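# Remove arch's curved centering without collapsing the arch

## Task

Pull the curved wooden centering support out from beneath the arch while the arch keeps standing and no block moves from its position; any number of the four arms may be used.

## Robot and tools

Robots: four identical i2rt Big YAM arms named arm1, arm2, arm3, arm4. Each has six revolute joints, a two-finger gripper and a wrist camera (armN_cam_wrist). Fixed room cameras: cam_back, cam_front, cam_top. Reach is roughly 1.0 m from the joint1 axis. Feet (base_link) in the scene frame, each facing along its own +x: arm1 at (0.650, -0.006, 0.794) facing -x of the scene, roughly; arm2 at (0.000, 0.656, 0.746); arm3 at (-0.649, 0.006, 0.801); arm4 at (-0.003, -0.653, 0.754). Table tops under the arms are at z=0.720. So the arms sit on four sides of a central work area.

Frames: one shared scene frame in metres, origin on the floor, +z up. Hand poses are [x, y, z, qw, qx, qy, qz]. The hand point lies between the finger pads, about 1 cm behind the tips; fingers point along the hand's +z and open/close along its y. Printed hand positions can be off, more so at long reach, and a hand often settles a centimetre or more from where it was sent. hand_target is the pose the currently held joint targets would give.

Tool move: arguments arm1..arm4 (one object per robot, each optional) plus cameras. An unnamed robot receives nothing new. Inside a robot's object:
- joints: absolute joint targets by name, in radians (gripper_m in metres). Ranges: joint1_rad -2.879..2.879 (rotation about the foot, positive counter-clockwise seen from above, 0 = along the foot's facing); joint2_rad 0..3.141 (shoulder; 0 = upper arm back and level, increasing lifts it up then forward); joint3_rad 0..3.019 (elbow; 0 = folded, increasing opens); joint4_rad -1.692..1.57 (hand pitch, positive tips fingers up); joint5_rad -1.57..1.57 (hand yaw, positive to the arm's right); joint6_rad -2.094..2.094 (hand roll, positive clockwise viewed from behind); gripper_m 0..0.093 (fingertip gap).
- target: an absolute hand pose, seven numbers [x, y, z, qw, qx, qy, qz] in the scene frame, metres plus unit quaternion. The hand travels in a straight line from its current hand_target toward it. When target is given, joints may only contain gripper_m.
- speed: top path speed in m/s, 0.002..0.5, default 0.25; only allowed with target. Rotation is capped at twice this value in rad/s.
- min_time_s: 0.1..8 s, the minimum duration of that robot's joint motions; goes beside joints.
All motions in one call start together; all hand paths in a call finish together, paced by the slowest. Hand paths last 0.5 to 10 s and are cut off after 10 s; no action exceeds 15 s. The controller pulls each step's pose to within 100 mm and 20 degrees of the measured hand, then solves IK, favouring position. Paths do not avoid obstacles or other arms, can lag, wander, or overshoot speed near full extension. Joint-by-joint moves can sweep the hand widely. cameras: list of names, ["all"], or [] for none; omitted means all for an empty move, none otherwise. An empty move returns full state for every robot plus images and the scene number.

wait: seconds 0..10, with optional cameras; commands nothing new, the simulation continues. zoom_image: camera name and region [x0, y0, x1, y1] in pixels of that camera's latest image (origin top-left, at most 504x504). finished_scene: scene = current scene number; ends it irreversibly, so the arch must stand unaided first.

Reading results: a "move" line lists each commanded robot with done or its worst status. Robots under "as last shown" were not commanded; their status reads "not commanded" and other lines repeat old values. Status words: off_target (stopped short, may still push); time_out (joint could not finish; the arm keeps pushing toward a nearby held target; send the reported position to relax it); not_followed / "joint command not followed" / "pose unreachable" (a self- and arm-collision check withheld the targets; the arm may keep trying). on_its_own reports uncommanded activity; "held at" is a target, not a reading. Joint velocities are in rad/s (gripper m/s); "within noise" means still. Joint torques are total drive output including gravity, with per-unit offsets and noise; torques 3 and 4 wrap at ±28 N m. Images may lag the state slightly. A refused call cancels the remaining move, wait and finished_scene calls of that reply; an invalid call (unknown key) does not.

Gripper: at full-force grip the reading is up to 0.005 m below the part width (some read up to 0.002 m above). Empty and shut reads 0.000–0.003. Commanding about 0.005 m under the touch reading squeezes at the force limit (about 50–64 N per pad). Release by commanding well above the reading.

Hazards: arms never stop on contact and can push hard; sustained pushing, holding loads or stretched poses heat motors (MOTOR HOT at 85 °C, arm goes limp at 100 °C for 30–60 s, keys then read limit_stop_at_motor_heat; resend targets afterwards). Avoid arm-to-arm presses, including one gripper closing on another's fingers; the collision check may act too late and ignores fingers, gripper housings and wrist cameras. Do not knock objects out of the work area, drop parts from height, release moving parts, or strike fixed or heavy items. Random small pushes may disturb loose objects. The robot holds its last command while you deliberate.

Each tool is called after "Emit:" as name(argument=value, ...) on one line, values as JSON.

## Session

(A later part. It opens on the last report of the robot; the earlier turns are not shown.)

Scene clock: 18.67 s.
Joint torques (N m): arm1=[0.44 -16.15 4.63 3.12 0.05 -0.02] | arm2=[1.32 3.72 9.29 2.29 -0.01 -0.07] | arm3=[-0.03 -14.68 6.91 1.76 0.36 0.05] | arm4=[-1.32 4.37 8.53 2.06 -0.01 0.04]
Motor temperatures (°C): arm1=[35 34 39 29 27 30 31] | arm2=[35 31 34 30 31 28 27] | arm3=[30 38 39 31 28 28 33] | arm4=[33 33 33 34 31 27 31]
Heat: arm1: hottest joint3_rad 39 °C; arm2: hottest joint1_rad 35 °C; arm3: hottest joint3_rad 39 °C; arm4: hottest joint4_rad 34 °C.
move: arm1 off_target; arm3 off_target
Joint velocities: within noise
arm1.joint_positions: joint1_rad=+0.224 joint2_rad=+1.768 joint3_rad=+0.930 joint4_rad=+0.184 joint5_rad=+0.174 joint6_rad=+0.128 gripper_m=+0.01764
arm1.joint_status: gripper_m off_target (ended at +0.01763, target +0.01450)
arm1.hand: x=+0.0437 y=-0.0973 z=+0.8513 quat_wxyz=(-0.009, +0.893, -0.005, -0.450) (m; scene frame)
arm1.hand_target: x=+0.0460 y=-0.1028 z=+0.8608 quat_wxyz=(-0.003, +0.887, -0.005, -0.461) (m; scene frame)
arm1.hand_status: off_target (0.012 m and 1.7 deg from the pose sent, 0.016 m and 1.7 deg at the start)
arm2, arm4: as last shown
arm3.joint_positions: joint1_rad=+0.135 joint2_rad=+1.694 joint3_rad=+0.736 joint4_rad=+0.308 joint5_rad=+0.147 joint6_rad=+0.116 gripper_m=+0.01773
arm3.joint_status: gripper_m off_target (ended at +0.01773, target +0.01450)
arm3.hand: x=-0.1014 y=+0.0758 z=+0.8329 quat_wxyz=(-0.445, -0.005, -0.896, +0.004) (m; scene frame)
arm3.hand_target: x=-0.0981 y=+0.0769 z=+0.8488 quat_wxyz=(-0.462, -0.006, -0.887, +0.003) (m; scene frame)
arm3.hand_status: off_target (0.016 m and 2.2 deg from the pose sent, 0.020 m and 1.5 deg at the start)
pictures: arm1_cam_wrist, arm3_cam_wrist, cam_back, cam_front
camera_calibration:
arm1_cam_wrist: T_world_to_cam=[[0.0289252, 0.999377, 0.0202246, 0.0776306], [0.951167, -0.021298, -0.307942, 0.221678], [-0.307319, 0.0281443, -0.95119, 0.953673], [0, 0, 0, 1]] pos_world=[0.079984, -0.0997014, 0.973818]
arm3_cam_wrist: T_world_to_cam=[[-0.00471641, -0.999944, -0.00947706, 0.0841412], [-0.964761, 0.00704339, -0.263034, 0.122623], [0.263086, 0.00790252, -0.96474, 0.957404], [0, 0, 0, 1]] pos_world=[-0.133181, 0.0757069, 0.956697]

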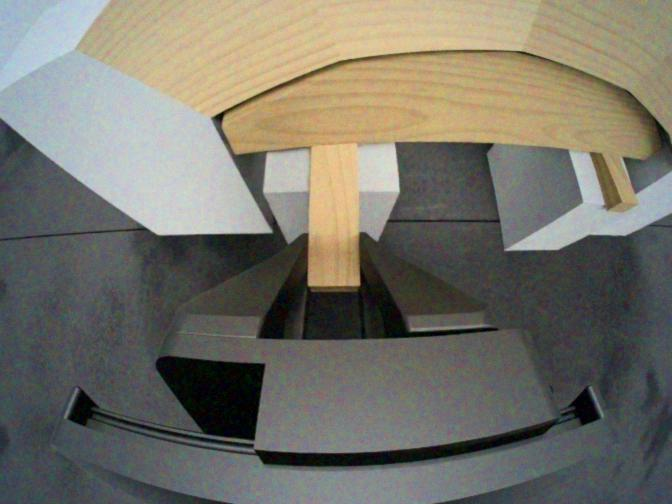

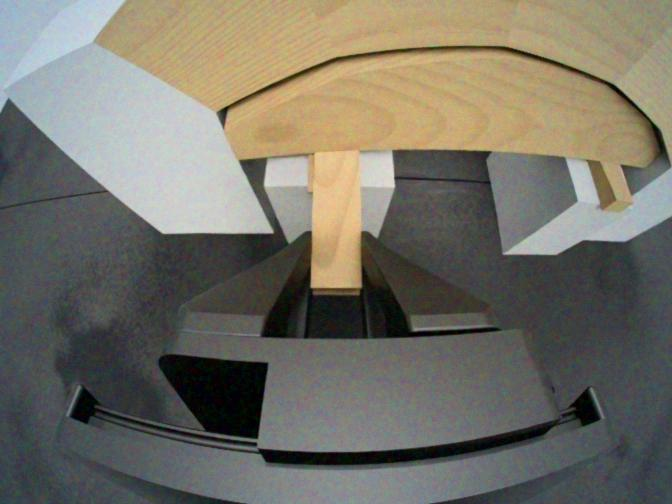

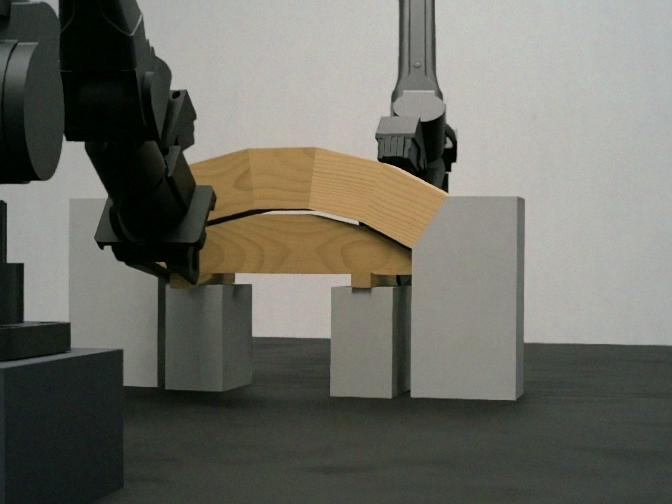

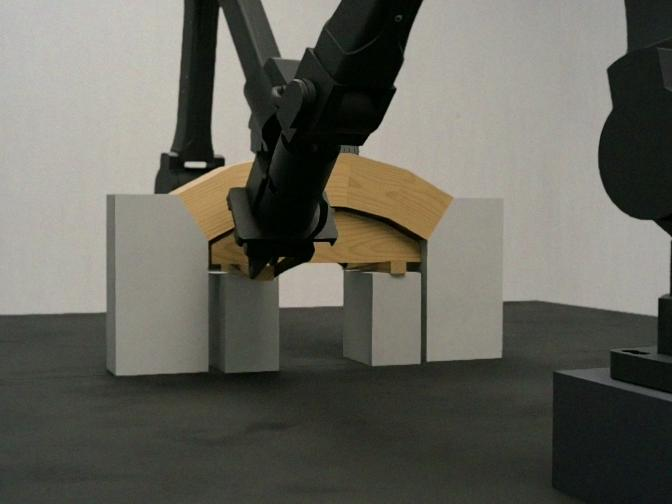

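Emit:
move(arm3={"target": [-0.123, 0.079, 0.8495, 0.4617, 0.0054, 0.8870, -0.0028], "speed": 0.04, "joints": {"gripper_m": 0.0145}}, arm1={"target": [0.071, -0.104, 0.8615, 0.0028, -0.8870, 0.0054, 0.4617], "speed": 0.04, "joints": {"gripper_m": 0.0145}}, cameras=["arm1_cam_wrist", "arm3_cam_wrist", "cam_back", "cam_front", "cam_top"])

Scene clock: 20.13 s.
Joint torques (N m): arm1=[0.67 -15.21 4.63 3.26 0.21 0.03] | arm2=[1.08 3.72 9.43 2.3 -0.02 -0.07] | arm3=[0.56 -13.74 6.76 2.07 0.38 0.16] | arm4=[-1.44 4.25 8.68 2.17 0.01 0.05]
Motor temperatures (°C): arm1=[35 34 39 30 27 30 31] | arm2=[35 31 34 30 31 28 27] | arm3=[30 38 39 31 28 28 33] | arm4=[33 33 33 34 31 27 31]
Heat: arm1: hottest joint3_rad 39 °C; arm2: hottest joint1_rad 35 °C; arm3: hottest joint3_rad 39 °C; arm4: hottest joint4_rad 34 °C.
move: arm1 off_target; arm3 off_target
Joint velocities: within noise
arm1.joint_positions: joint1_rad=+0.233 joint2_rad=+1.722 joint3_rad=+0.857 joint4_rad=+0.201 joint5_rad=+0.181 joint6_rad=+0.132 gripper_m=+0.01764
arm1.joint_status: gripper_m off_target (ended at +0.01764, target +0.01450)
arm1.hand: x=+0.0699 y=-0.0965 z=+0.8483 quat_wxyz=(-0.010, +0.895, -0.004, -0.445) (m; scene frame)
arm1.hand_target: x=+0.0709 y=-0.1039 z=+0.8612 quat_wxyz=(-0.003, +0.887, -0.005, -0.461) (m; scene frame)
arm1.hand_status: off_target (0.015 m and 2.3 deg from the pose sent, 0.030 m and 1.7 deg at the start)
arm2.joint_positions: joint1_rad=+0.031 joint2_rad=+0.603 joint3_rad=+1.457 joint4_rad=-1.387 joint5_rad=-0.263 joint6_rad=+0.761 gripper_m=+0.09396
arm2.joint_status: not commanded
arm2.hand: x=+0.0421 y=+0.4486 z=+1.3126 quat_wxyz=(-0.497, -0.768, -0.393, +0.094) (m; scene frame)
arm2.hand_target: x=+0.0421 y=+0.4516 z=+1.3209 quat_wxyz=(-0.505, -0.763, -0.391, +0.098) (m; scene frame)
arm2.hand_status: not commanded
arm3.joint_positions: joint1_rad=+0.143 joint2_rad=+1.644 joint3_rad=+0.667 joint4_rad=+0.318 joint5_rad=+0.159 joint6_rad=+0.116 gripper_m=+0.01773
arm3.joint_status: gripper_m off_target (ended at +0.01773, target +0.01450)
arm3.hand: x=-0.1270 y=+0.0734 z=+0.8328 quat_wxyz=(-0.441, -0.004, -0.897, +0.009) (m; scene frame)
arm3.hand_target: x=-0.1230 y=+0.0790 z=+0.8494 quat_wxyz=(-0.462, -0.005, -0.887, +0.003) (m; scene frame)
arm3.hand_status: off_target (0.018 m and 2.7 deg from the pose sent, 0.027 m and 2.2 deg at the start)
arm4.joint_positions: joint1_rad=-0.454 joint2_rad=+0.631 joint3_rad=+1.450 joint4_rad=-1.565 joint5_rad=-0.075 joint6_rad=-0.150 gripper_m=+0.09396
arm4.joint_status: not commanded
arm4.hand: x=+0.0668 y=-0.4724 z=+1.2759 quat_wxyz=(-0.346, +0.552, -0.728, -0.214) (m; scene frame)
arm4.hand_target: x=+0.0658 y=-0.4742 z=+1.2836 quat_wxyz=(-0.354, +0.550, -0.724, -0.218) (m; scene frame)
arm4.hand_status: not commanded
pictures: arm1_cam_wrist, arm3_cam_wrist, cam_back, cam_front, cam_top
camera_calibration:
arm1_cam_wrist: T_world_to_cam=[[0.0267897, 0.999352, 0.0240313, 0.0730886], [0.954111, -0.0183897, -0.298888, 0.188189], [-0.298252, 0.0309356, -0.953986, 0.960855], [0, 0, 0, 1]] pos_world=[0.105066, -0.0993052, 0.971133]
arm3_cam_wrist: T_world_to_cam=[[-0.00672902, -0.999977, -0.000321024, 0.0736732], [-0.966638, 0.00658688, -0.25606, 0.0919114], [0.256056, -0.00141272, -0.966661, 0.965426], [0, 0, 0, 1]] pos_world=[-0.157863, 0.07443, 0.956798]

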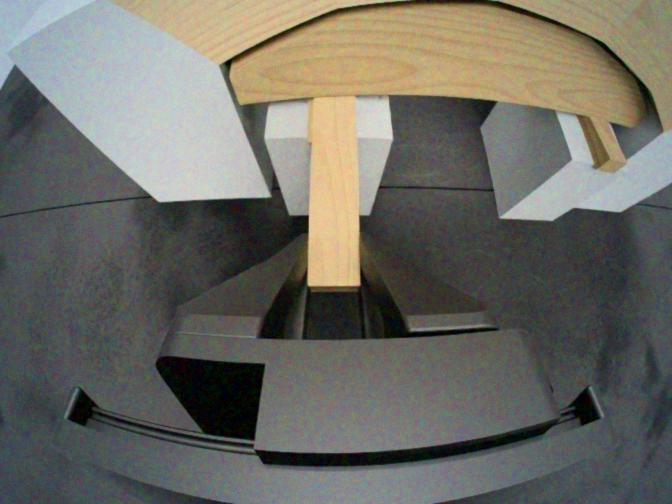

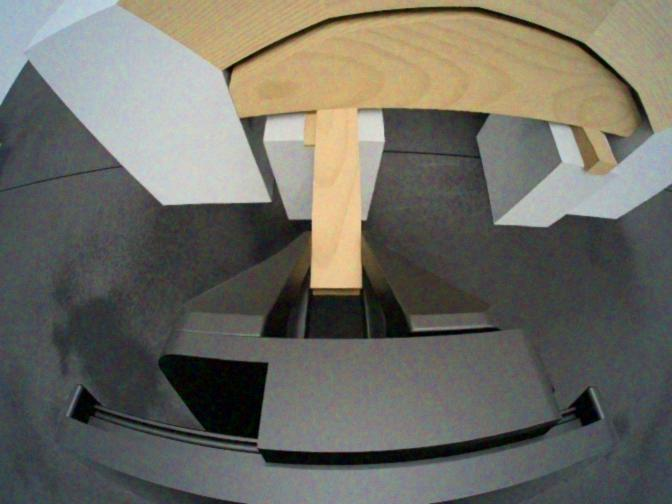

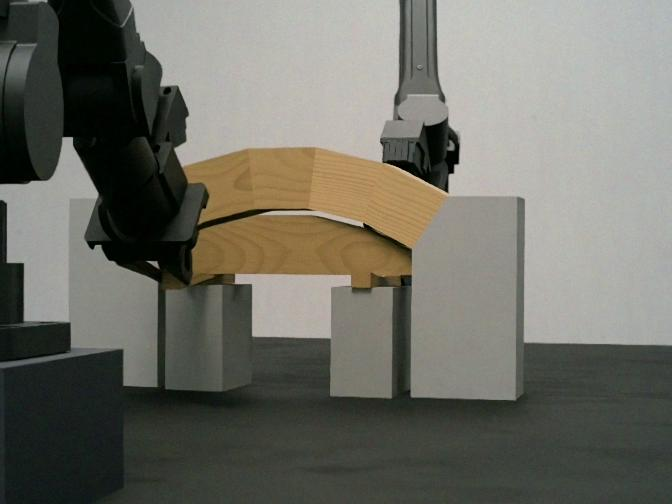

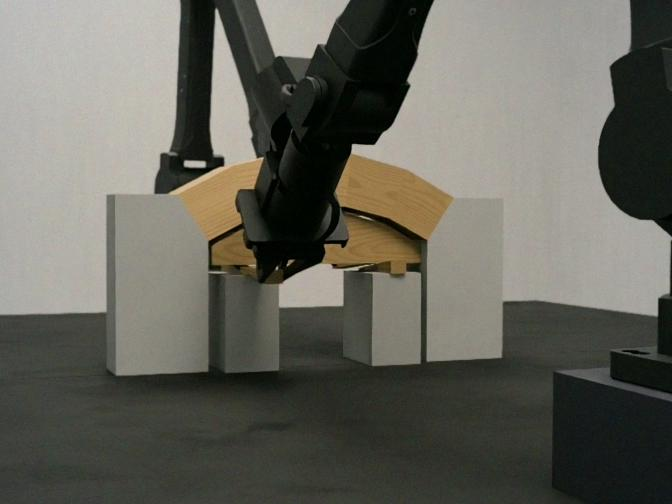

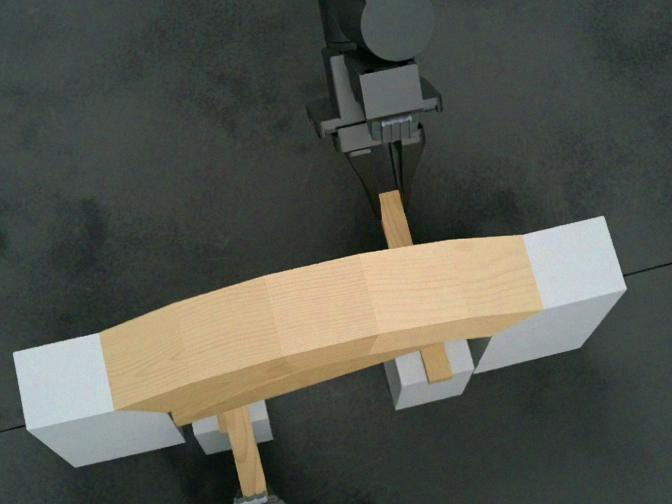

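Emit:
move(arm3={"target": [-0.205, 0.084, 0.852, 0.4617, 0.0054, 0.8870, -0.0028], "speed": 0.07, "joints": {"gripper_m": 0.0145}}, arm1={"target": [0.155, -0.106, 0.866, 0.0028, -0.8870, 0.0054, 0.4617], "speed": 0.07, "joints": {"gripper_m": 0.0145}}, cameras=["arm1_cam_wrist", "arm3_cam_wrist", "cam_back", "cam_front", "cam_top"])

Scene clock: 22.23 s.
Joint torques (N m): arm1=[0.5 -11.4 4.59 3.14 0.23 0.04] | arm2=[0.97 3.72 9.4 2.29 -0.01 -0.04] | arm3=[0.5 -9.93 6.53 1.89 0.4 0.21] | arm4=[-0.97 4.13 8.53 2.03 0 -0.01]
Motor temperatures (°C): arm1=[35 34 39 30 27 30 31] | arm2=[35 31 34 30 31 28 27] | arm3=[30 38 39 31 28 28 33] | arm4=[33 33 33 34 31 27 31]
Heat: arm1: hottest joint3_rad 39 °C; arm2: hottest joint1_rad 35 °C; arm3: hottest joint3_rad 39 °C; arm4: hottest joint4_rad 34 °C.
move: arm1 off_target; arm3 off_target
Joint velocities: within noise
arm1.joint_positions: joint1_rad=+0.288 joint2_rad=+1.535 joint3_rad=+0.633 joint4_rad=+0.235 joint5_rad=+0.226 joint6_rad=+0.165 gripper_m=+0.01764
arm1.joint_status: gripper_m off_target (ended at +0.01764, target +0.01450)
arm1.hand: x=+0.1535 y=-0.0997 z=+0.8562 quat_wxyz=(-0.011, +0.894, -0.003, -0.447) (m; scene frame)
arm1.hand_target: x=+0.1550 y=-0.1059 z=+0.8657 quat_wxyz=(-0.003, +0.887, -0.005, -0.461) (m; scene frame)
arm1.hand_status: off_target (0.012 m and 2.1 deg from the pose sent, 0.087 m and 2.3 deg at the start)
arm2, arm4: as last shown
arm3.joint_positions: joint1_rad=+0.209 joint2_rad=+1.459 joint3_rad=+0.456 joint4_rad=+0.347 joint5_rad=+0.214 joint6_rad=+0.151 gripper_m=+0.01773
arm3.joint_status: gripper_m off_target (ended at +0.01773, target +0.01450)
arm3.hand: x=-0.2074 y=+0.0791 z=+0.8405 quat_wxyz=(-0.446, -0.003, -0.895, +0.010) (m; scene frame)
arm3.hand_target: x=-0.2049 y=+0.0840 z=+0.8519 quat_wxyz=(-0.462, -0.005, -0.887, +0.003) (m; scene frame)
arm3.hand_status: off_target (0.013 m and 2.2 deg from the pose sent, 0.081 m and 2.7 deg at the start)
pictures: arm1_cam_wrist, arm3_cam_wrist, cam_back, cam_front, cam_top
camera_calibration:
arm1_cam_wrist: T_world_to_cam=[[0.0269912, 0.999317, 0.0252519, 0.0727149], [0.952874, -0.0180846, -0.302826, 0.114424], [-0.302162, 0.0322355, -0.952711, 0.993071], [0, 0, 0, 1]] pos_world=[0.189074, -0.102608, 0.978925]
arm3_cam_wrist: T_world_to_cam=[[-0.00514832, -0.999982, 0.00301714, 0.0762979], [-0.963981, 0.00416058, -0.265939, 0.0252239], [0.265922, -0.0042776, -0.963985, 0.993518], [0, 0, 0, 1]] pos_world=[-0.23949, 0.0804415, 0.964214]

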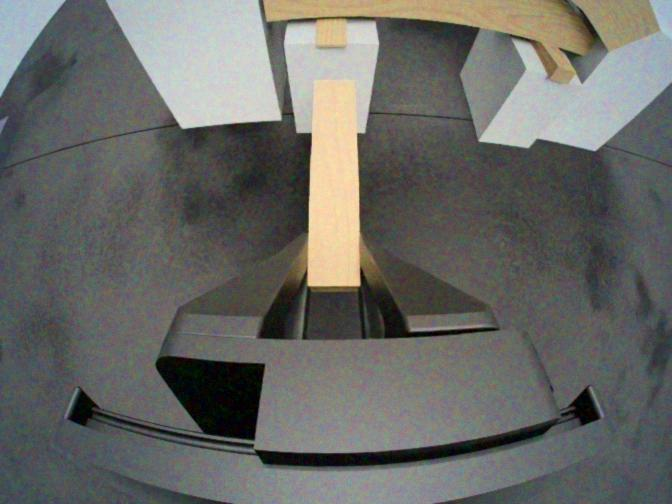

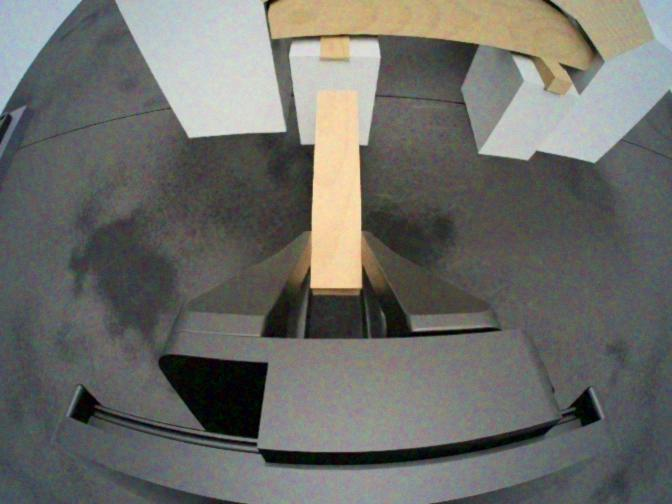

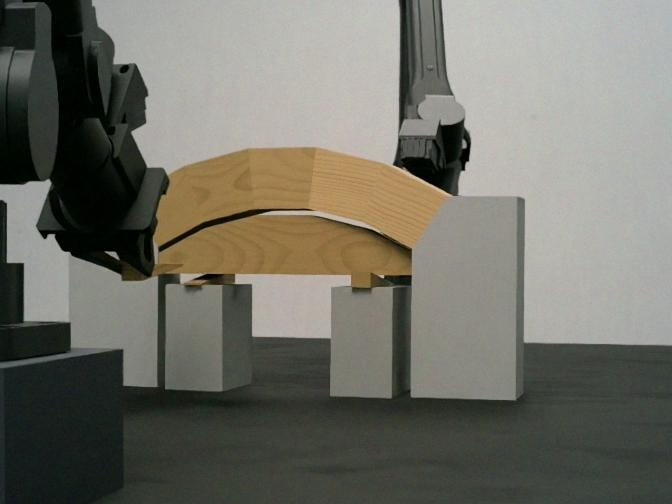

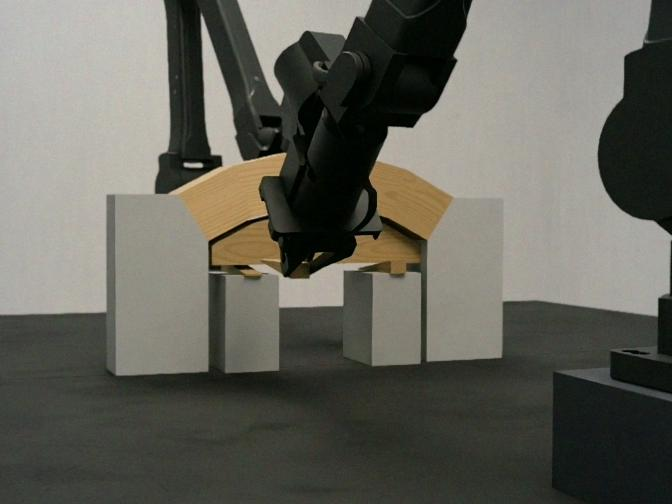

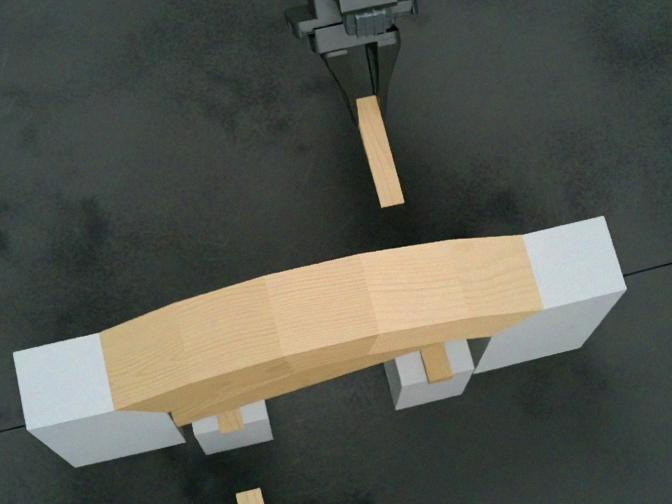

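Emit:
move(arm3={"target": [-0.285, 0.185, 0.757, 0.4617, 0.0054, 0.8870, -0.0028], "speed": 0.2, "joints": {"gripper_m": 0.0145}}, arm1={"target": [0.230, -0.150, 0.772, 0.0028, -0.8870, 0.0054, 0.4617], "speed": 0.2, "joints": {"gripper_m": 0.0145}}, cameras=["cam_back", "cam_front"])

Scene clock: 24.77 s.
Joint torques (N m): arm1=[0.62 -7.3 2.44 3.19 0.31 0.06] | arm2=[1.32 3.9 9.37 2.22 -0.02 -0.06] | arm3=[0.62 -7.65 3.58 1.77 0.6 0.19] | arm4=[-0.85 4.13 8.57 2.09 0.03 0.03]
Motor temperatures (°C): arm1=[35 34 39 30 27 30 31] | arm2=[35 31 35 30 31 28 27] | arm3=[30 38 39 31 28 28 33] | arm4=[33 32 33 34 31 27 31]
Heat: arm1: hottest joint3_rad 39 °C; arm2: hottest joint1_rad 35 °C; arm3: hottest joint3_rad 39 °C; arm4: hottest joint4_rad 34 °C.
move: arm1 off_target; arm3 off_target
Joint velocities: within noise
arm1.joint_positions: joint1_rad=+0.493 joint2_rad=+1.719 joint3_rad=+0.450 joint4_rad=+0.599 joint5_rad=+0.389 joint6_rad=+0.295 gripper_m=+0.01764
arm1.joint_status: gripper_m off_target (ended at +0.01764, target +0.01450)
arm1.hand: x=+0.2253 y=-0.1464 z=+0.7790 quat_wxyz=(-0.006, +0.886, -0.006, -0.463) (m; scene frame)
arm1.hand_target: x=+0.2301 y=-0.1498 z=+0.7721 quat_wxyz=(-0.003, +0.887, -0.005, -0.461) (m; scene frame)
arm1.hand_status: done (0.009 m and 0.4 deg from the pose sent, 0.125 m and 2.1 deg at the start)
arm2, arm4: as last shown
arm3.joint_positions: joint1_rad=+0.638 joint2_rad=+1.774 joint3_rad=+0.368 joint4_rad=+0.662 joint5_rad=+0.550 joint6_rad=+0.439 gripper_m=+0.01773
arm3.joint_status: gripper_m off_target (ended at +0.01773, target +0.01450)
arm3.hand: x=-0.2874 y=+0.1791 z=+0.7574 quat_wxyz=(-0.456, -0.002, -0.890, +0.009) (m; scene frame)
arm3.hand_target: x=-0.2851 y=+0.1850 z=+0.7571 quat_wxyz=(-0.462, -0.005, -0.887, +0.003) (m; scene frame)
arm3.hand_status: done (0.006 m and 1.1 deg from the pose sent, 0.156 m and 2.2 deg at the start)
pictures: cam_back, cam_front

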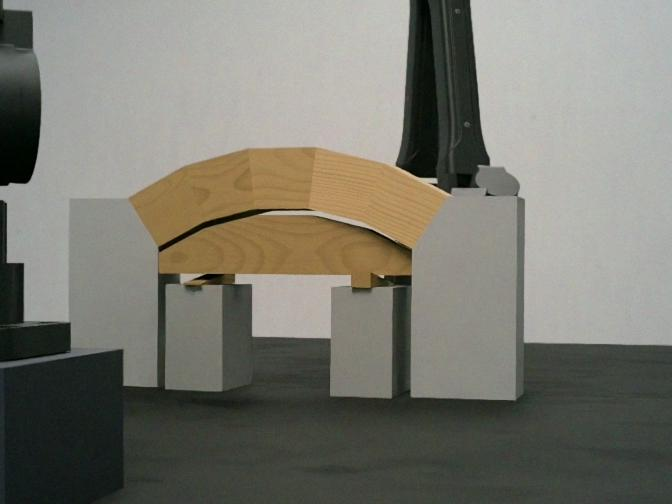

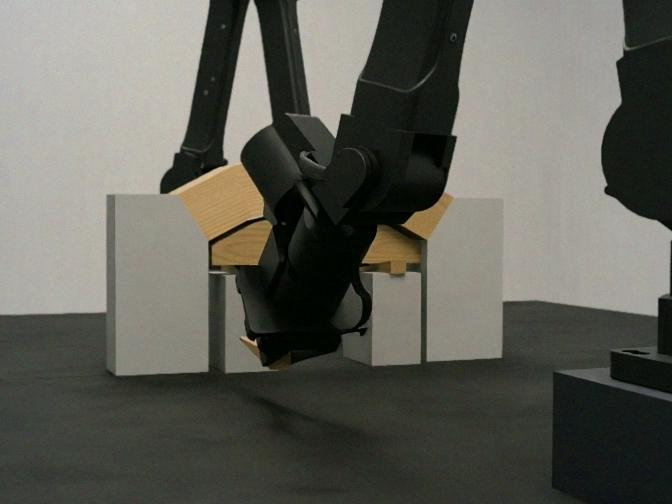

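Emit:
move(arm3={"target": [-0.285, 0.185, 0.727, 0.4617, 0.0054, 0.8870, -0.0028], "speed": 0.05, "joints": {"gripper_m": 0.0145}}, arm1={"target": [0.230, -0.150, 0.738, 0.0028, -0.8870, 0.0054, 0.4617], "speed": 0.05, "joints": {"gripper_m": 0.0145}}, cameras=["cam_front"])

Emit:
zoom_image(camera="cam_front", region=[200, 320, 400, 440])

Scene clock: 26.37 s.
Joint torques (N m): arm1=[0.5 -7.94 2.04 2.92 0.28 0] | arm2=[1.08 3.66 9.36 2.25 -0.01 -0.05] | arm3=[0.56 -7.59 3.03 1.52 0.39 0.16] | arm4=[-1.26 4.07 8.61 2.07 -0.01 0.03]
Motor temperatures (°C): arm1=[35 34 39 30 27 30 32] | arm2=[35 31 35 30 31 28 27] | arm3=[30 38 39 31 28 28 33] | arm4=[33 32 33 34 31 27 31]
Heat: arm1: hottest joint3_rad 39 °C; arm2: hottest joint1_rad 35 °C; arm3: hottest joint3_rad 39 °C; arm4: hottest joint4_rad 34 °C.
move: arm1 off_target; arm3 off_target
Joint velocities: within noise
arm1.joint_positions: joint1_rad=+0.494 joint2_rad=+1.864 joint3_rad=+0.450 joint4_rad=+0.739 joint5_rad=+0.391 joint6_rad=+0.299 gripper_m=+0.01763
arm1.joint_status: gripper_m off_target (ended at +0.01764, target +0.01450)
arm1.hand: x=+0.2280 y=-0.1449 z=+0.7442 quat_wxyz=(-0.007, +0.887, -0.007, -0.461) (m; scene frame)
arm1.hand_target: x=+0.2301 y=-0.1500 z=+0.7382 quat_wxyz=(-0.003, +0.887, -0.005, -0.461) (m; scene frame)
arm1.hand_status: done (0.008 m and 0.5 deg from the pose sent, 0.042 m and 0.4 deg at the start)
arm2, arm4: as last shown
arm3.joint_positions: joint1_rad=+0.638 joint2_rad=+1.911 joint3_rad=+0.375 joint4_rad=+0.800 joint5_rad=+0.555 joint6_rad=+0.442 gripper_m=+0.01773
arm3.joint_status: gripper_m off_target (ended at +0.01773, target +0.01450)
arm3.hand: x=-0.2881 y=+0.1777 z=+0.7311 quat_wxyz=(-0.460, -0.006, -0.888, +0.008) (m; scene frame)
arm3.hand_target: x=-0.2853 y=+0.1848 z=+0.7271 quat_wxyz=(-0.462, -0.005, -0.887, +0.003) (m; scene frame)
arm3.hand_status: done (0.009 m and 0.7 deg from the pose sent, 0.031 m and 1.1 deg at the start)
pictures: cam_front

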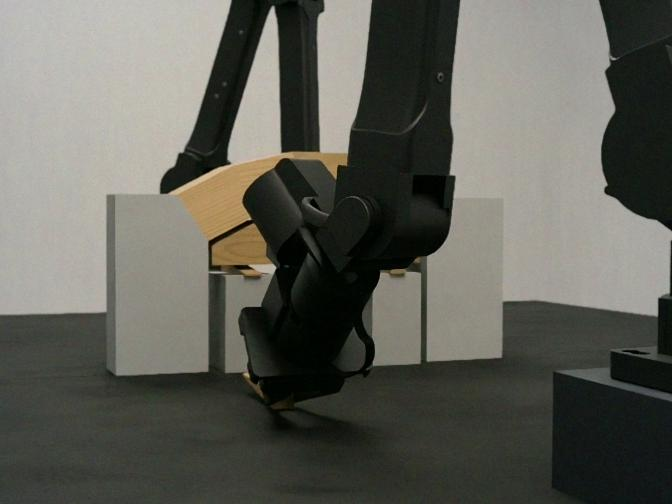

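Scaled by 2.520 from the camera's 672x504 image, which has a finer 960x720 frame.

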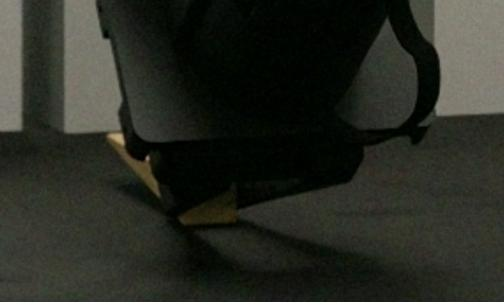

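Emit:
move(arm3={"target": [-0.285, 0.185, 0.718, 0.4617, 0.0054, 0.8870, -0.0028], "speed": 0.03}, arm1={"target": [0.230, -0.150, 0.734, 0.0028, -0.8870, 0.0054, 0.4617], "speed": 0.03}, cameras=["cam_front", "arm3_cam_wrist", "arm1_cam_wrist"])

Emit:
zoom_image(camera="cam_front", region=[200, 320, 400, 440])

Scene clock: 27.70 s.
Joint torques (N m): arm1=[0.56 -7.36 2.11 2.82 0.22 0] | arm2=[1.26 3.6 9.31 2.3 -0.01 -0.06] | arm3=[0.5 -6.48 2.81 0.96 0.03 0.15] | arm4=[-0.97 3.96 8.59 2.21 -0.01 0.01]
Motor temperatures (°C): arm1=[35 34 39 30 27 30 32] | arm2=[35 31 35 30 31 28 27] | arm3=[30 38 38 31 28 28 34] | arm4=[33 32 33 34 31 27 31]
Heat: arm1: hottest joint3_rad 39 °C; arm2: hottest joint1_rad 35 °C; arm3: hottest joint2_rad 38 °C; arm4: hottest joint4_rad 34 °C.
move: arm1 off_target; arm3 off_target
Joint velocities: within noise
arm1.joint_positions: joint1_rad=+0.494 joint2_rad=+1.874 joint3_rad=+0.450 joint4_rad=+0.761 joint5_rad=+0.393 joint6_rad=+0.299 gripper_m=+0.01763
arm1.joint_status: not commanded
arm1.hand: x=+0.2268 y=-0.1452 z=+0.7440 quat_wxyz=(-0.005, +0.885, -0.008, -0.466) (m; scene frame)
arm1.hand_target: x=+0.2303 y=-0.1498 z=+0.7342 quat_wxyz=(-0.003, +0.887, -0.005, -0.461) (m; scene frame)
arm1.hand_status: off_target (0.012 m and 0.7 deg from the pose sent, 0.012 m and 0.5 deg at the start)
arm2, arm4: as last shown
arm3.joint_positions: joint1_rad=+0.639 joint2_rad=+1.939 joint3_rad=+0.381 joint4_rad=+0.850 joint5_rad=+0.564 joint6_rad=+0.442 gripper_m=+0.01773
arm3.joint_status: not commanded
arm3.hand: x=-0.2837 y=+0.1798 z=+0.7308 quat_wxyz=(-0.471, -0.012, -0.882, +0.004) (m; scene frame)
arm3.hand_target: x=-0.2854 y=+0.1847 z=+0.7184 quat_wxyz=(-0.462, -0.006, -0.887, +0.003) (m; scene frame)
arm3.hand_status: off_target (0.014 m and 1.5 deg from the pose sent, 0.015 m and 0.7 deg at the start)
pictures: arm1_cam_wrist, arm3_cam_wrist, cam_front
camera_calibration:
arm1_cam_wrist: T_world_to_cam=[[0.0309932, 0.999476, 0.00929012, 0.129976], [0.938908, -0.025925, -0.343191, 0.0417783], [-0.34277, 0.0193591, -0.93922, 0.907056], [0, 0, 0, 1]] pos_world=[0.267658, -0.146385, 0.865055]
arm3_cam_wrist: T_world_to_cam=[[-0.0151688, -0.999753, -0.0162519, 0.188189], [-0.947026, 0.0195798, -0.320559, -0.0360081], [0.320798, 0.0105285, -0.947089, 0.909041], [0, 0, 0, 1]] pos_world=[-0.322864, 0.179277, 0.852458]

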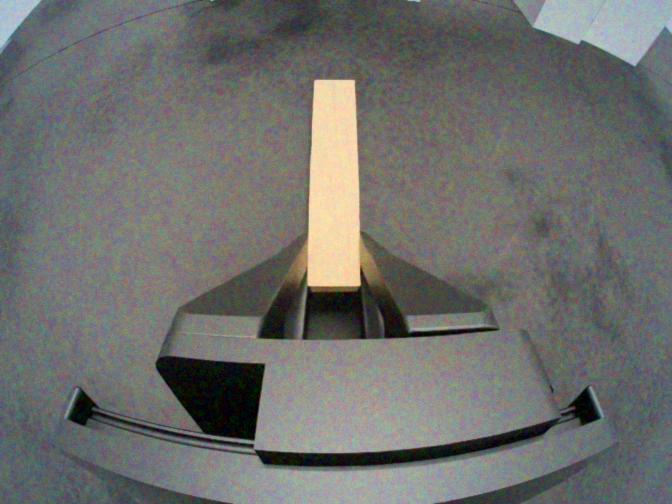

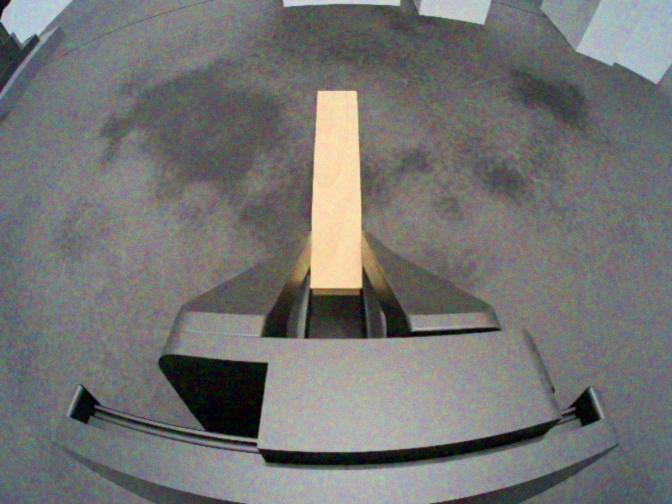

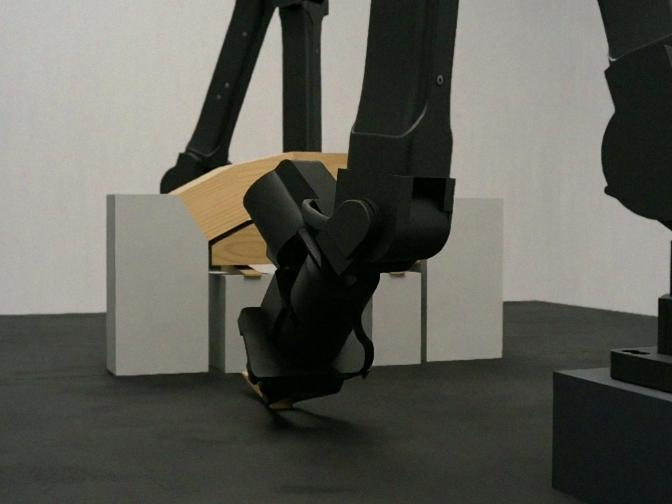

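Scaled by 2.520 from the camera's 672x504 image, which has a finer 960x720 frame.

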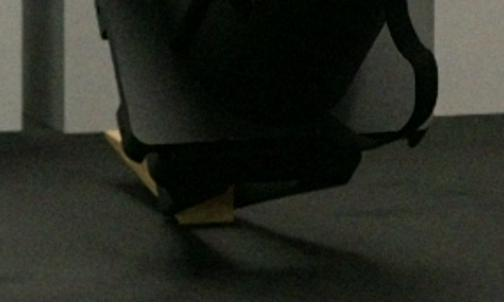

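Emit:
move(arm3={"joints": {"gripper_m": 0.030}}, arm1={"joints": {"gripper_m": 0.030}})

Emit:
move(arm3={"target": [-0.310, 0.183, 0.800, 0.4617, 0.0054, 0.8870, -0.0028], "speed": 0.2}, arm1={"target": [0.255, -0.150, 0.810, 0.0028, -0.8870, 0.0054, 0.4617], "speed": 0.2}, cameras=["arm3_cam_wrist", "arm1_cam_wrist"])

Scene clock: 28.97 s.
Joint torques (N m): arm1=[0.56 -7.82 2.06 2.77 0.16 0.01] | arm2=[0.97 3.6 9.37 2.33 -0.01 -0.07] | arm3=[0.32 -7.77 2.13 0.9 0.16 0.16] | arm4=[-1.08 3.55 8.64 2.03 -0.01 0.03]
Motor temperatures (°C): arm1=[35 34 39 30 27 30 32] | arm2=[35 31 35 30 31 28 27] | arm3=[30 38 38 31 28 28 34] | arm4=[33 32 33 34 31 27 31]
Heat: arm1: hottest joint3_rad 39 °C; arm2: hottest joint1_rad 35 °C; arm3: hottest joint2_rad 38 °C; arm4: hottest joint4_rad 34 °C.
move: arm1 done; arm3 done
Joint velocities: within noise
arm1.joint_positions: joint1_rad=+0.494 joint2_rad=+1.878 joint3_rad=+0.450 joint4_rad=+0.762 joint5_rad=+0.394 joint6_rad=+0.299 gripper_m=+0.02989
arm1.joint_status: all done
arm1.hand: x=+0.2272 y=-0.1447 z=+0.7427 quat_wxyz=(-0.006, +0.885, -0.008, -0.465) (m; scene frame)
arm1.hand_target: x=+0.2303 y=-0.1498 z=+0.7342 quat_wxyz=(-0.003, +0.887, -0.005, -0.461) (m; scene frame)
arm1.hand_status: not commanded
arm2, arm4: as last shown
arm3.joint_positions: joint1_rad=+0.640 joint2_rad=+1.952 joint3_rad=+0.388 joint4_rad=+0.852 joint5_rad=+0.560 joint6_rad=+0.442 gripper_m=+0.02989
arm3.joint_status: all done
arm3.hand: x=-0.2833 y=+0.1814 z=+0.7270 quat_wxyz=(-0.469, -0.010, -0.883, +0.003) (m; scene frame)
arm3.hand_target: x=-0.2854 y=+0.1846 z=+0.7184 quat_wxyz=(-0.462, -0.006, -0.887, +0.003) (m; scene frame)
arm3.hand_status: not commanded
pictures: none

Scene clock: 30.40 s.
Joint torques (N m): arm1=[0.67 -8.64 3.14 1.28 0.32 0.09] | arm2=[1.14 3.72 9.37 2.32 -0.01 -0.06] | arm3=[0.79 -9.05 4.64 0.58 0.61 0.22] | arm4=[-0.56 3.96 8.75 2.02 0.02 0]
Motor temperatures (°C): arm1=[35 34 39 30 27 30 32] | arm2=[35 31 35 30 31 28 27] | arm3=[30 38 38 31 28 28 33] | arm4=[33 32 33 34 31 27 31]
Heat: arm1: hottest joint3_rad 39 °C; arm2: hottest joint1_rad 35 °C; arm3: hottest joint2_rad 38 °C; arm4: hottest joint4_rad 34 °C.
move: arm1 done; arm3 done
Joint velocities: within noise
arm1.joint_positions: joint1_rad=+0.531 joint2_rad=+1.555 joint3_rad=+0.398 joint4_rad=+0.480 joint5_rad=+0.419 joint6_rad=+0.321 gripper_m=+0.02993
arm1.joint_status: not commanded
arm1.hand: x=+0.2495 y=-0.1469 z=+0.8093 quat_wxyz=(-0.006, +0.886, -0.006, -0.464) (m; scene frame)
arm1.hand_target: x=+0.2550 y=-0.1498 z=+0.8098 quat_wxyz=(-0.003, +0.887, -0.005, -0.462) (m; scene frame)
arm1.hand_status: done (0.006 m and 0.5 deg from the pose sent, 0.073 m and 0.7 deg at the start)
arm2, arm4: as last shown
arm3.joint_positions: joint1_rad=+0.691 joint2_rad=+1.564 joint3_rad=+0.321 joint4_rad=+0.476 joint5_rad=+0.590 joint6_rad=+0.482 gripper_m=+0.02994
arm3.joint_status: not commanded
arm3.hand: x=-0.3104 y=+0.1781 z=+0.7935 quat_wxyz=(-0.457, -0.003, -0.890, +0.010) (m; scene frame)
arm3.hand_target: x=-0.3100 y=+0.1829 z=+0.7999 quat_wxyz=(-0.462, -0.005, -0.887, +0.003) (m; scene frame)
arm3.hand_status: done (0.008 m and 1.1 deg from the pose sent, 0.078 m and 1.1 deg at the start)
pictures: arm1_cam_wrist, arm3_cam_wrist
camera_calibration:
arm1_cam_wrist: T_world_to_cam=[[0.0279822, 0.999532, 0.0123918, 0.128673], [0.940395, -0.0221193, -0.339365, 0.0399429], [-0.338932, 0.0211494, -0.940573, 0.976639], [0, 0, 0, 1]] pos_world=[0.289851, -0.148385, 0.930561]
arm3_cam_wrist: T_world_to_cam=[[-0.00518456, -0.99998, 0.0037468, 0.174415], [-0.957412, 0.00388214, -0.2887, -0.0668647], [0.28868, -0.00508402, -0.957412, 0.978053], [0, 0, 0, 1]] pos_world=[-0.345457, 0.179644, 0.916443]

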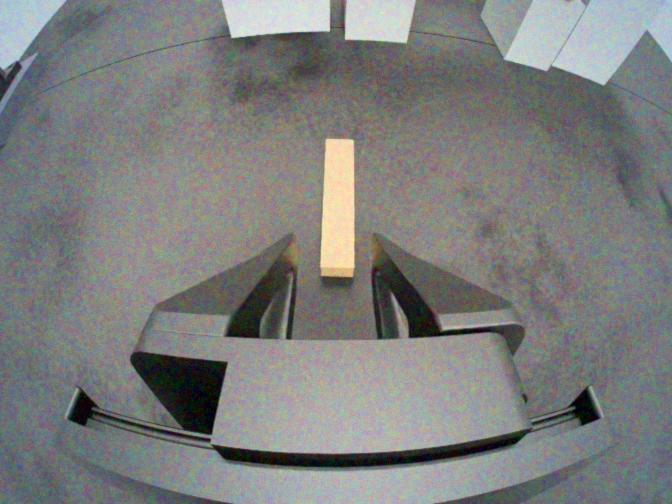

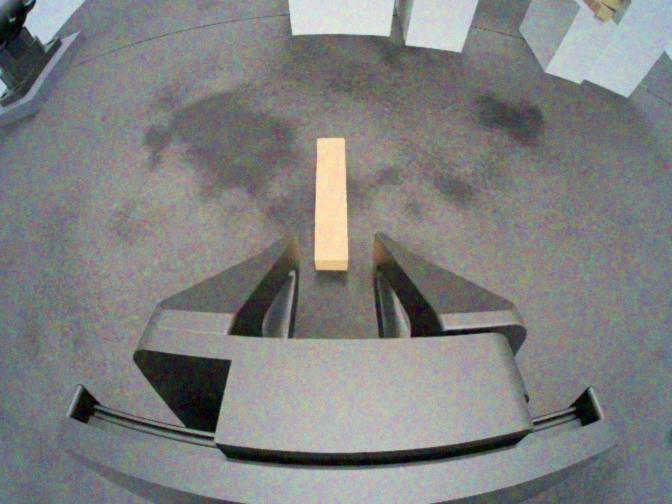

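Emit:
move(arm3={"target": [-0.140, -0.088, 0.868, 0.4617, 0.0054, 0.8870, -0.0028], "speed": 0.3, "joints": {"gripper_m": 0.045}}, arm1={"target": [0.088, 0.080, 0.882, 0.0028, -0.8870, 0.0054, 0.4617], "speed": 0.3, "joints": {"gripper_m": 0.045}}, cameras=["arm1_cam_wrist", "arm3_cam_wrist", "cam_back", "cam_front"])

Emit:
zoom_image(camera="cam_back", region=[130, 230, 450, 310])

Emit:
zoom_image(camera="cam_front", region=[190, 220, 450, 300])

Scene clock: 32.77 s.
Joint torques (N m): arm1=[-0.32 -9.47 9.25 1.39 -0.2 -0.24] | arm2=[1.26 3.9 9.36 2.26 -0.01 -0.05] | arm3=[-0.44 -8.7 11.58 0.83 -0.11 -0.02] | arm4=[-0.73 4.13 8.59 2.06 -0.01 -0.01]
Motor temperatures (°C): arm1=[35 34 39 30 27 30 31] | arm2=[35 31 35 30 31 28 27] | arm3=[30 38 39 31 28 28 33] | arm4=[33 32 33 34 31 27 31]
Heat: arm1: hottest joint3_rad 39 °C; arm2: hottest joint1_rad 35 °C; arm3: hottest joint3_rad 39 °C; arm4: hottest joint4_rad 34 °C.
move: arm1 off_target; arm3 off_target
Joint velocities: within noise
arm1.joint_positions: joint1_rad=-0.170 joint2_rad=+1.589 joint3_rad=+0.751 joint4_rad=+0.205 joint5_rad=-0.156 joint6_rad=-0.090 gripper_m=+0.04491
arm1.joint_status: all done
arm1.hand: x=+0.1058 y=+0.0740 z=+0.8753 quat_wxyz=(+0.001, +0.889, -0.010, -0.457) (m; scene frame)
arm1.hand_target: x=+0.0890 y=+0.0798 z=+0.8823 quat_wxyz=(-0.003, +0.887, -0.005, -0.462) (m; scene frame)
arm1.hand_status: off_target (0.020 m and 0.9 deg from the pose sent, 0.288 m and 0.5 deg at the start)
arm2, arm4: as last shown
arm3.joint_positions: joint1_rad=-0.285 joint2_rad=+1.526 joint3_rad=+0.594 joint4_rad=+0.290 joint5_rad=-0.195 joint6_rad=-0.120 gripper_m=+0.04491
arm3.joint_status: all done
arm3.hand: x=-0.1593 y=-0.0828 z=+0.8563 quat_wxyz=(-0.451, -0.011, -0.893, -0.001) (m; scene frame)
arm3.hand_target: x=-0.1410 y=-0.0877 z=+0.8686 quat_wxyz=(-0.462, -0.005, -0.887, +0.003) (m; scene frame)
arm3.hand_status: off_target (0.023 m and 1.6 deg from the pose sent, 0.325 m and 1.1 deg at the start)
pictures: arm1_cam_wrist, arm3_cam_wrist, cam_back, cam_front
camera_calibration:
arm1_cam_wrist: T_world_to_cam=[[0.0274777, 0.99962, -0.00204867, -0.076137], [0.945718, -0.0266599, -0.323894, 0.188575], [-0.323825, 0.0069624, -0.946091, 0.989626], [0, 0, 0, 1]] pos_world=[0.14422, 0.0742453, 0.997199]
arm3_cam_wrist: T_world_to_cam=[[-0.0106129, -0.99964, -0.0246558, -0.0624023], [-0.960996, 0.0170111, -0.27604, 0.0866649], [0.27636, 0.0207645, -0.96083, 0.996339], [0, 0, 0, 1]] pos_world=[-0.192726, -0.0845426, 0.979697]

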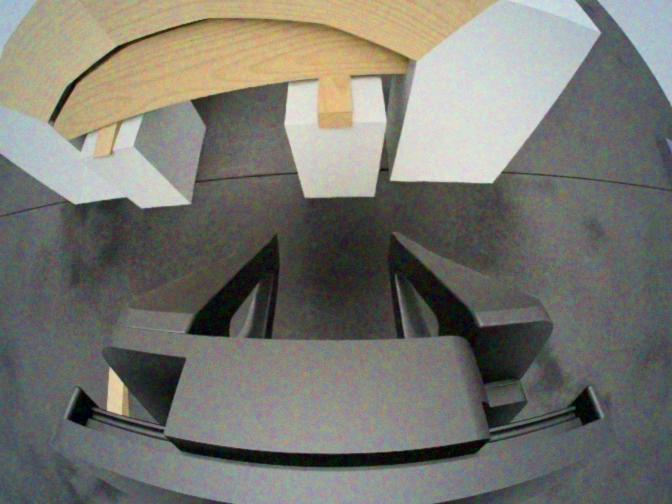

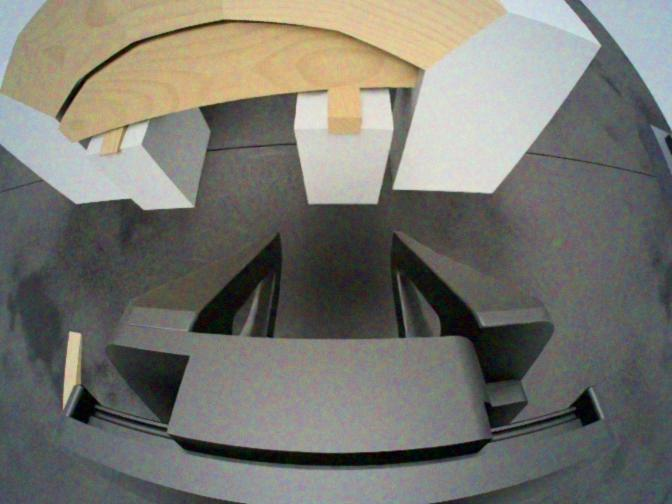

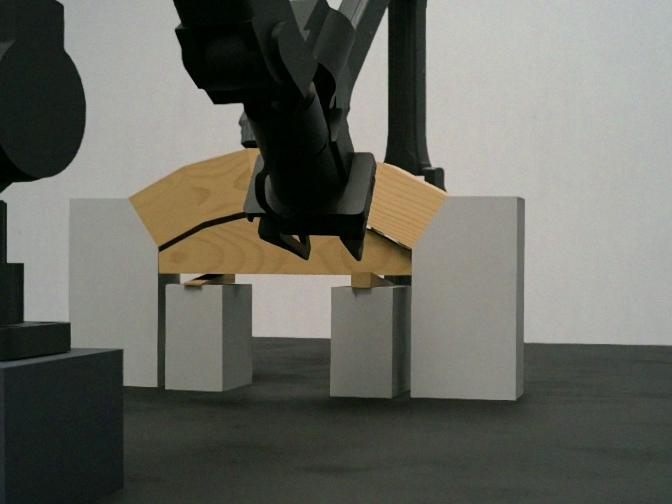

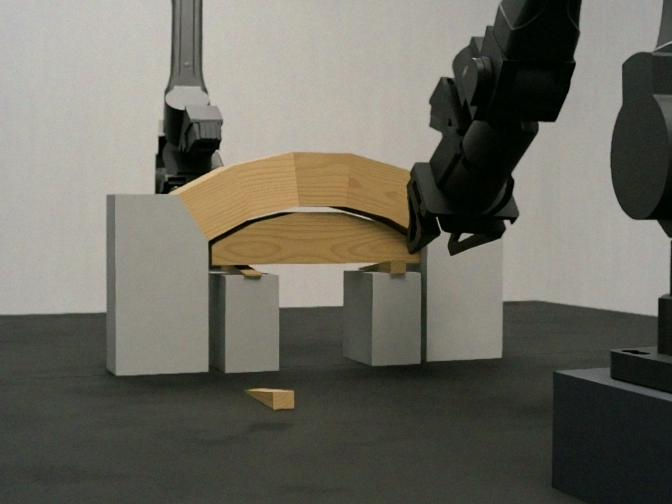

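Scaled by 1.575 from the camera's 672x504 image, which has a finer 960x720 frame.

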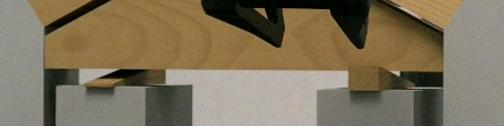

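Scaled by 1.938 from the camera's 672x504 image, which has a finer 960x720 frame.

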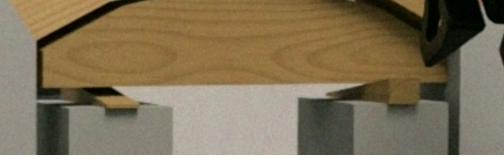

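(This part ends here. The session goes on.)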